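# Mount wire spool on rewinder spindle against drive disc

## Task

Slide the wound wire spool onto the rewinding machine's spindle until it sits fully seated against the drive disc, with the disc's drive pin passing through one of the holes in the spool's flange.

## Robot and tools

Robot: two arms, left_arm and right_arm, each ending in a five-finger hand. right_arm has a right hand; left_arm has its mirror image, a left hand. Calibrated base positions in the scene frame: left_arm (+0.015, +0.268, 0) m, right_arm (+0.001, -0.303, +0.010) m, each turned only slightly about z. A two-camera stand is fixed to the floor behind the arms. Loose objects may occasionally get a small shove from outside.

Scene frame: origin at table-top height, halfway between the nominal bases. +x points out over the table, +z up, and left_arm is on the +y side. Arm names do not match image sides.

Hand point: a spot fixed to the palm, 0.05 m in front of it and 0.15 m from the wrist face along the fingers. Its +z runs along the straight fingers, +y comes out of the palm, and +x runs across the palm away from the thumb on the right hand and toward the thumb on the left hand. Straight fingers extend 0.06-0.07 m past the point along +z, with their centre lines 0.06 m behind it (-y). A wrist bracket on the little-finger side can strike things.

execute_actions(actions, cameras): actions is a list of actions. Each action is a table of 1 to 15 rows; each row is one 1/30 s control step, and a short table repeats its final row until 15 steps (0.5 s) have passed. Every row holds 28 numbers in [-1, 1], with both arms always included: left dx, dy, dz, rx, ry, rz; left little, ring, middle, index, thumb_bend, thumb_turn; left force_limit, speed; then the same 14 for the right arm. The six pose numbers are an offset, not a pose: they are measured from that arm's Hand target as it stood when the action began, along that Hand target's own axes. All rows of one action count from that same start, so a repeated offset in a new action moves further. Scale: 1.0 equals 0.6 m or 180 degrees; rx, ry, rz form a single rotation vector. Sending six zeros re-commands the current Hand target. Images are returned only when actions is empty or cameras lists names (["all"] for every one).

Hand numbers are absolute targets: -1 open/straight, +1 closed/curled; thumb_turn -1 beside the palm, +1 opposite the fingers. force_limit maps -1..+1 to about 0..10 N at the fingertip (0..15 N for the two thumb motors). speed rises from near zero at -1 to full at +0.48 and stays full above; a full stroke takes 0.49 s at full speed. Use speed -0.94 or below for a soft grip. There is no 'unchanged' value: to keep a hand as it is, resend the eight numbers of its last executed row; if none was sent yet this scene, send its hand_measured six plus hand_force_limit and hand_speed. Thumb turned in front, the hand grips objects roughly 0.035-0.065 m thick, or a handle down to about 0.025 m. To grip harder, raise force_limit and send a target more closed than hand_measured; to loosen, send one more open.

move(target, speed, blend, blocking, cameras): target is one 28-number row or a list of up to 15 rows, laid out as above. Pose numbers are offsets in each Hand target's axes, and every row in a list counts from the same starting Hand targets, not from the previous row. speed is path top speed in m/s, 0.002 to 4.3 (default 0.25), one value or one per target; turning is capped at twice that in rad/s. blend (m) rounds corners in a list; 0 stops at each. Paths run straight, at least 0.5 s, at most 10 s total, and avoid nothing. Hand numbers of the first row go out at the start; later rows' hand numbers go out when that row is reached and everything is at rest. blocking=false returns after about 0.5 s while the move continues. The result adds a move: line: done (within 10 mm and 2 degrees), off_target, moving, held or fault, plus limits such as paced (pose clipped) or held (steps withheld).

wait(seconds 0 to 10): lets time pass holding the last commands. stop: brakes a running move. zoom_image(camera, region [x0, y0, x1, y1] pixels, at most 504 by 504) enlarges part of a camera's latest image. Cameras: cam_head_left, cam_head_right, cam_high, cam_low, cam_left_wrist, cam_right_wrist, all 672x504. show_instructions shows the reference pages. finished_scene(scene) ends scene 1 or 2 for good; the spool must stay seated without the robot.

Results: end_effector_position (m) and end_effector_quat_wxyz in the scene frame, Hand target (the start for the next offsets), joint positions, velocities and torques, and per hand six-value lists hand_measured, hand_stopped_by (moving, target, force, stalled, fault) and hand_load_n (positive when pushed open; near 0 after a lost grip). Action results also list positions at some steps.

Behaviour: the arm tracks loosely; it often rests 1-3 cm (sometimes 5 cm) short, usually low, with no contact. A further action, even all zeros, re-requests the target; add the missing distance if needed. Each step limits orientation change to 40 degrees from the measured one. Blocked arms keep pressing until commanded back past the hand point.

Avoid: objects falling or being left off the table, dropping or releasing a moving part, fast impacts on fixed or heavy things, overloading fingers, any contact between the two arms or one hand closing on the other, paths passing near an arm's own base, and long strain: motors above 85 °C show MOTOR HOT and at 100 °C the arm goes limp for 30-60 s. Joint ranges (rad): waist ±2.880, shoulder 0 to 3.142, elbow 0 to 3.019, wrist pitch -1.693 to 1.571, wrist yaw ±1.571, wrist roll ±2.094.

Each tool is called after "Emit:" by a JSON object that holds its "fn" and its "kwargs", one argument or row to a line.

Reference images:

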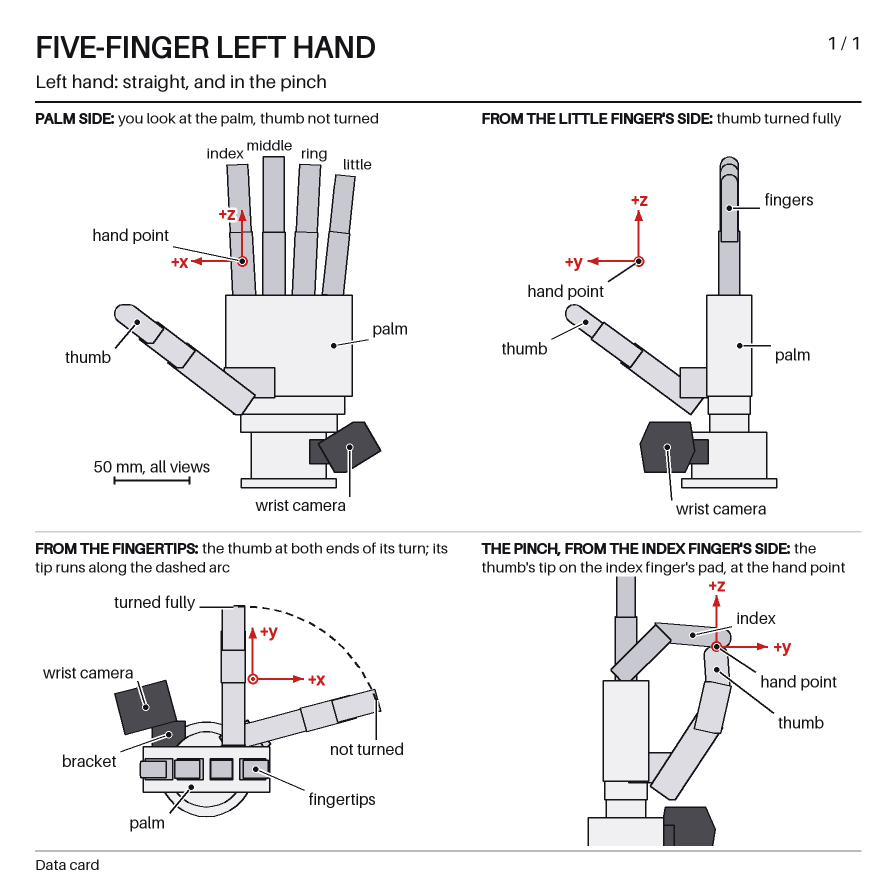

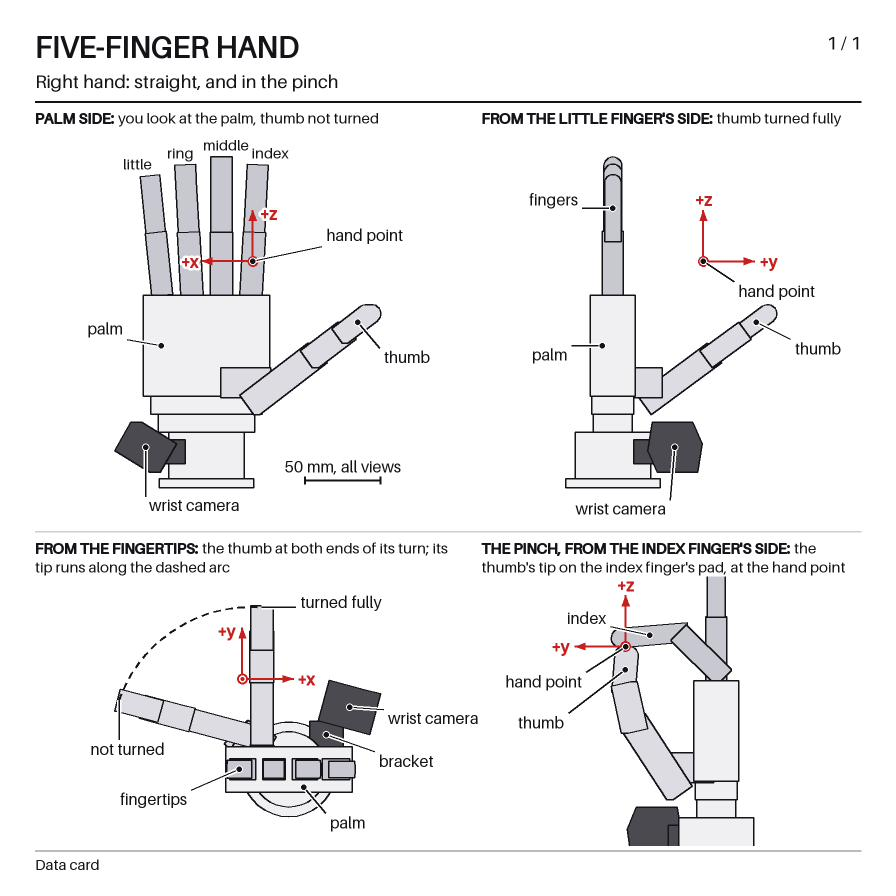

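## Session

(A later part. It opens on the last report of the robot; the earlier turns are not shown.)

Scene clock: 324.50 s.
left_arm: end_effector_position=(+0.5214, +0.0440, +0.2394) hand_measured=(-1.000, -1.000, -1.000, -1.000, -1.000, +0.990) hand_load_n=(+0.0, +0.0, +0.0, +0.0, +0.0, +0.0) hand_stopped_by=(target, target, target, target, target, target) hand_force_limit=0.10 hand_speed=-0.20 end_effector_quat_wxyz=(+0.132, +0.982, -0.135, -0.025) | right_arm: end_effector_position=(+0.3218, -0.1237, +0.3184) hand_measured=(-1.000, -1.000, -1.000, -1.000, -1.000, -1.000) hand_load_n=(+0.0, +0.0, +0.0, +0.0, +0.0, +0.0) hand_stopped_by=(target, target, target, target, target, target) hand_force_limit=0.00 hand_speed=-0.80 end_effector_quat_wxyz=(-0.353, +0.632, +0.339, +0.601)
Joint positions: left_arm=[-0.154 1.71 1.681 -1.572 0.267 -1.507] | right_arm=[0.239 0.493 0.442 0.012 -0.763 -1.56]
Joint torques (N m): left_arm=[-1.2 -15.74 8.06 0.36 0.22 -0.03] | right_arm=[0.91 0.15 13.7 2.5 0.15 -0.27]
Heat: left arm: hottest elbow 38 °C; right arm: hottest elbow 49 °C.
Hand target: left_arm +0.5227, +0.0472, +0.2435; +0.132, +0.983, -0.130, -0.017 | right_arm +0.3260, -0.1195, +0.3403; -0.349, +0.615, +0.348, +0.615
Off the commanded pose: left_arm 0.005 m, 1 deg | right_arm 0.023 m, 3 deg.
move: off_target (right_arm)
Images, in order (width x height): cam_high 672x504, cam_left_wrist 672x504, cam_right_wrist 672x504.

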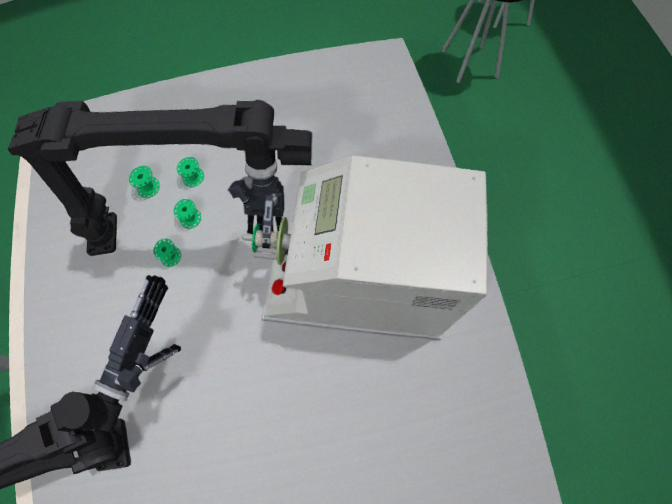

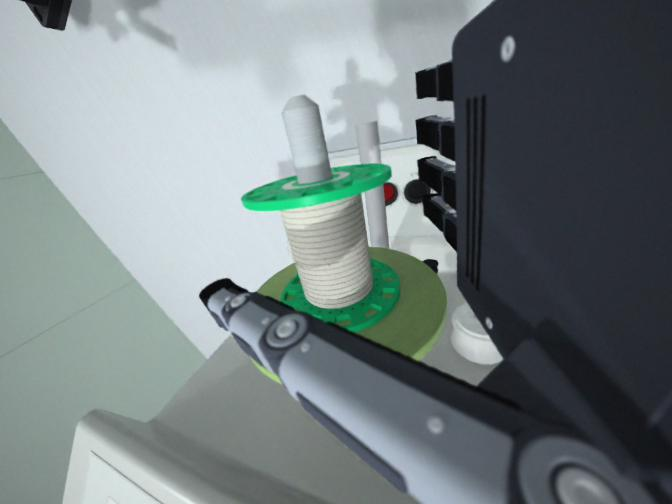

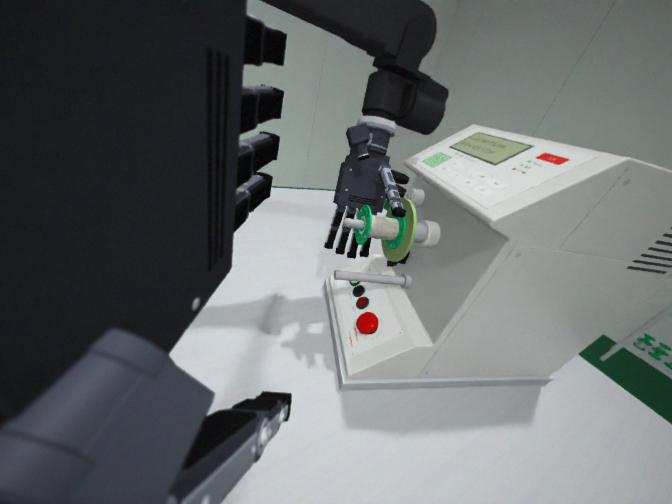

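Emit:
{"fn": "move", "kwargs": {
  "target": [
    [-0.1,0,-0.0,0,0,0,-1,-1,-1,-1,-1,0.99,0.1,-0.2,0,0,0,0,0,0,-1,-1,-1,-1,-1,-1,0,-0.8],
    [-0.2,-0.0,-0.05,0,0,0,-1,-1,-1,-1,-1,0.99,0.1,-0.2,0,0,0,0,0,0,-1,-1,-1,-1,-1,-1,0,-0.8]
  ],
  "speed": 0.12,
  "blend": [0.02,0],
  "cameras": ["cam_left_wrist","cam_right_wrist","cam_high","cam_head_left"]
}}

Emit:
{"fn": "zoom_image", "kwargs": {
  "camera": "cam_right_wrist",
  "region": [350, 200, 410, 250]
}}

Emit:
{"fn": "zoom_image", "kwargs": {
  "camera": "cam_high",
  "region": [220, 190, 300, 270]
}}

Scene clock: 326.63 s.
left_arm: end_effector_position=(+0.4137, +0.0821, +0.2740) hand_measured=(-1.000, -1.000, -1.000, -1.000, -1.000, +0.990) hand_load_n=(+0.0, +0.0, +0.0, -0.5, +0.0, +0.0) hand_stopped_by=(target, target, target, target, target, target) hand_force_limit=0.10 hand_speed=-0.20 end_effector_quat_wxyz=(+0.133, +0.983, -0.127, -0.012) | right_arm: end_effector_position=(+0.3218, -0.1237, +0.3184) hand_measured=(-1.000, -1.000, -1.000, -1.000, -1.000, -1.000) hand_load_n=(+0.0, +0.0, +0.0, +0.0, +0.0, +0.0) hand_stopped_by=(target, target, target, target, target, target) hand_force_limit=0.00 hand_speed=-0.80 end_effector_quat_wxyz=(-0.353, +0.632, +0.339, +0.601)
Joint positions: left_arm=[-0.119 1.39 1.4 -1.591 0.267 -1.491] | right_arm=[0.239 0.493 0.442 0.012 -0.763 -1.56]
Joint torques (N m): left_arm=[-0.97 -10.87 7.86 -0.5 0.19 0.17] | right_arm=[0.97 0.15 13.7 2.5 0.14 -0.27]
Heat: left arm: hottest elbow 37 °C; right arm: hottest elbow 49 °C.
Hand target: left_arm +0.4088, +0.0860, +0.2724; +0.132, +0.983, -0.130, -0.017 | right_arm +0.3260, -0.1195, +0.3403; -0.349, +0.615, +0.348, +0.615
Off the commanded pose: left_arm 0.006 m, 1 deg | right_arm 0.023 m, 3 deg.
move: off_target (right_arm)
Images, in order (width x height): cam_head_left 672x504, cam_high 672x504, cam_left_wrist 672x504, cam_right_wrist 672x504.

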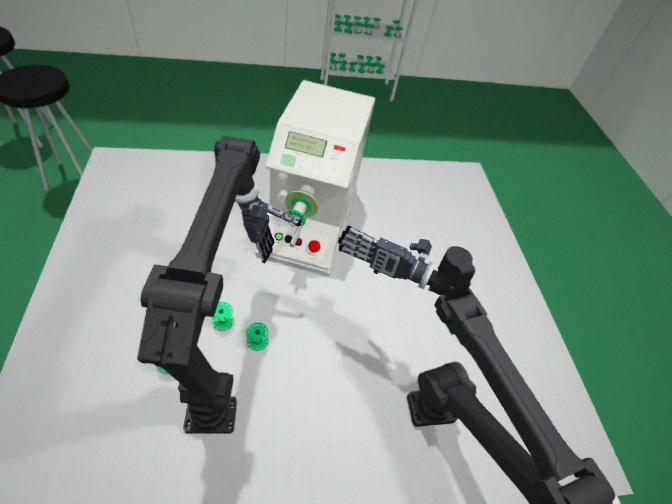

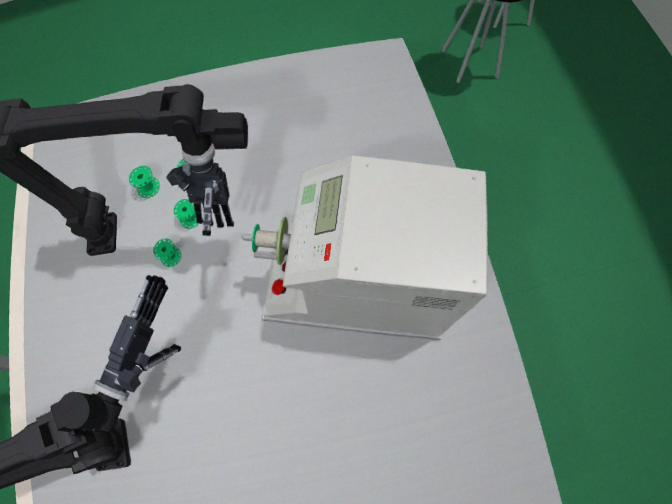

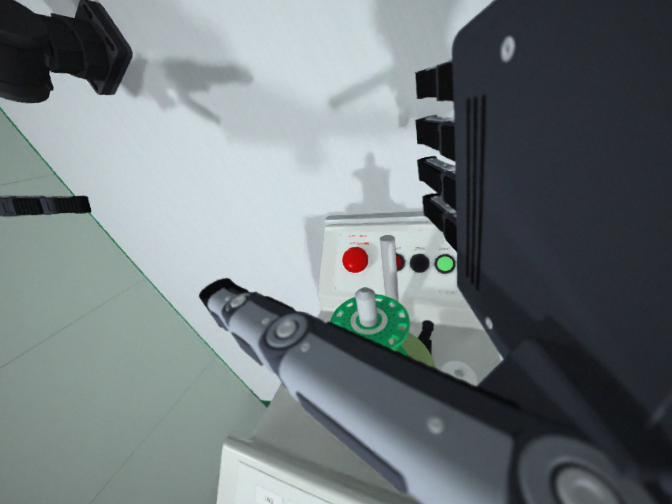

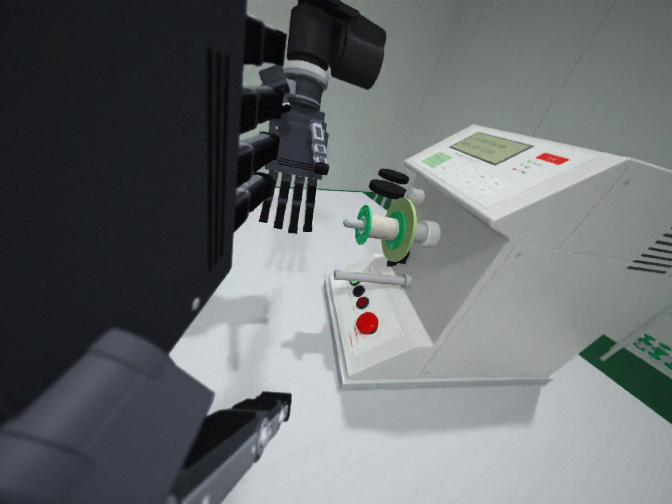

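Scaled by 8.400 from the camera's 672x504 image, which has a finer 960x720 frame.

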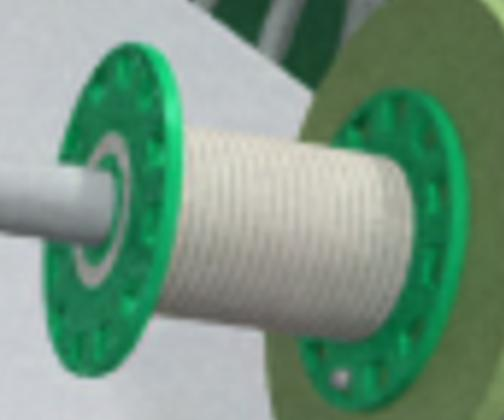

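Scaled by 6.300 from the camera's 672x504 image, which has a finer 960x720 frame.

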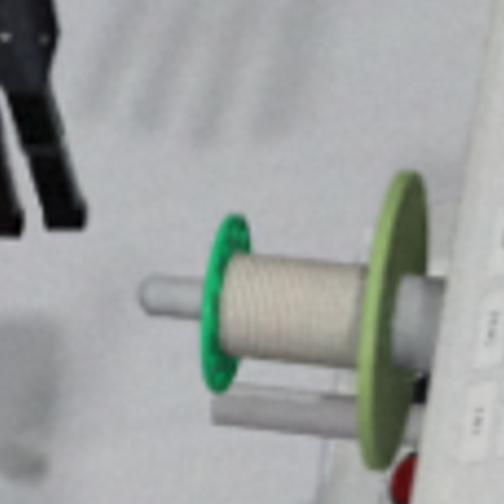

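Emit:
{"fn": "finished_scene", "kwargs": {
  "scene": 2
}}

The scene is finished: the task was done.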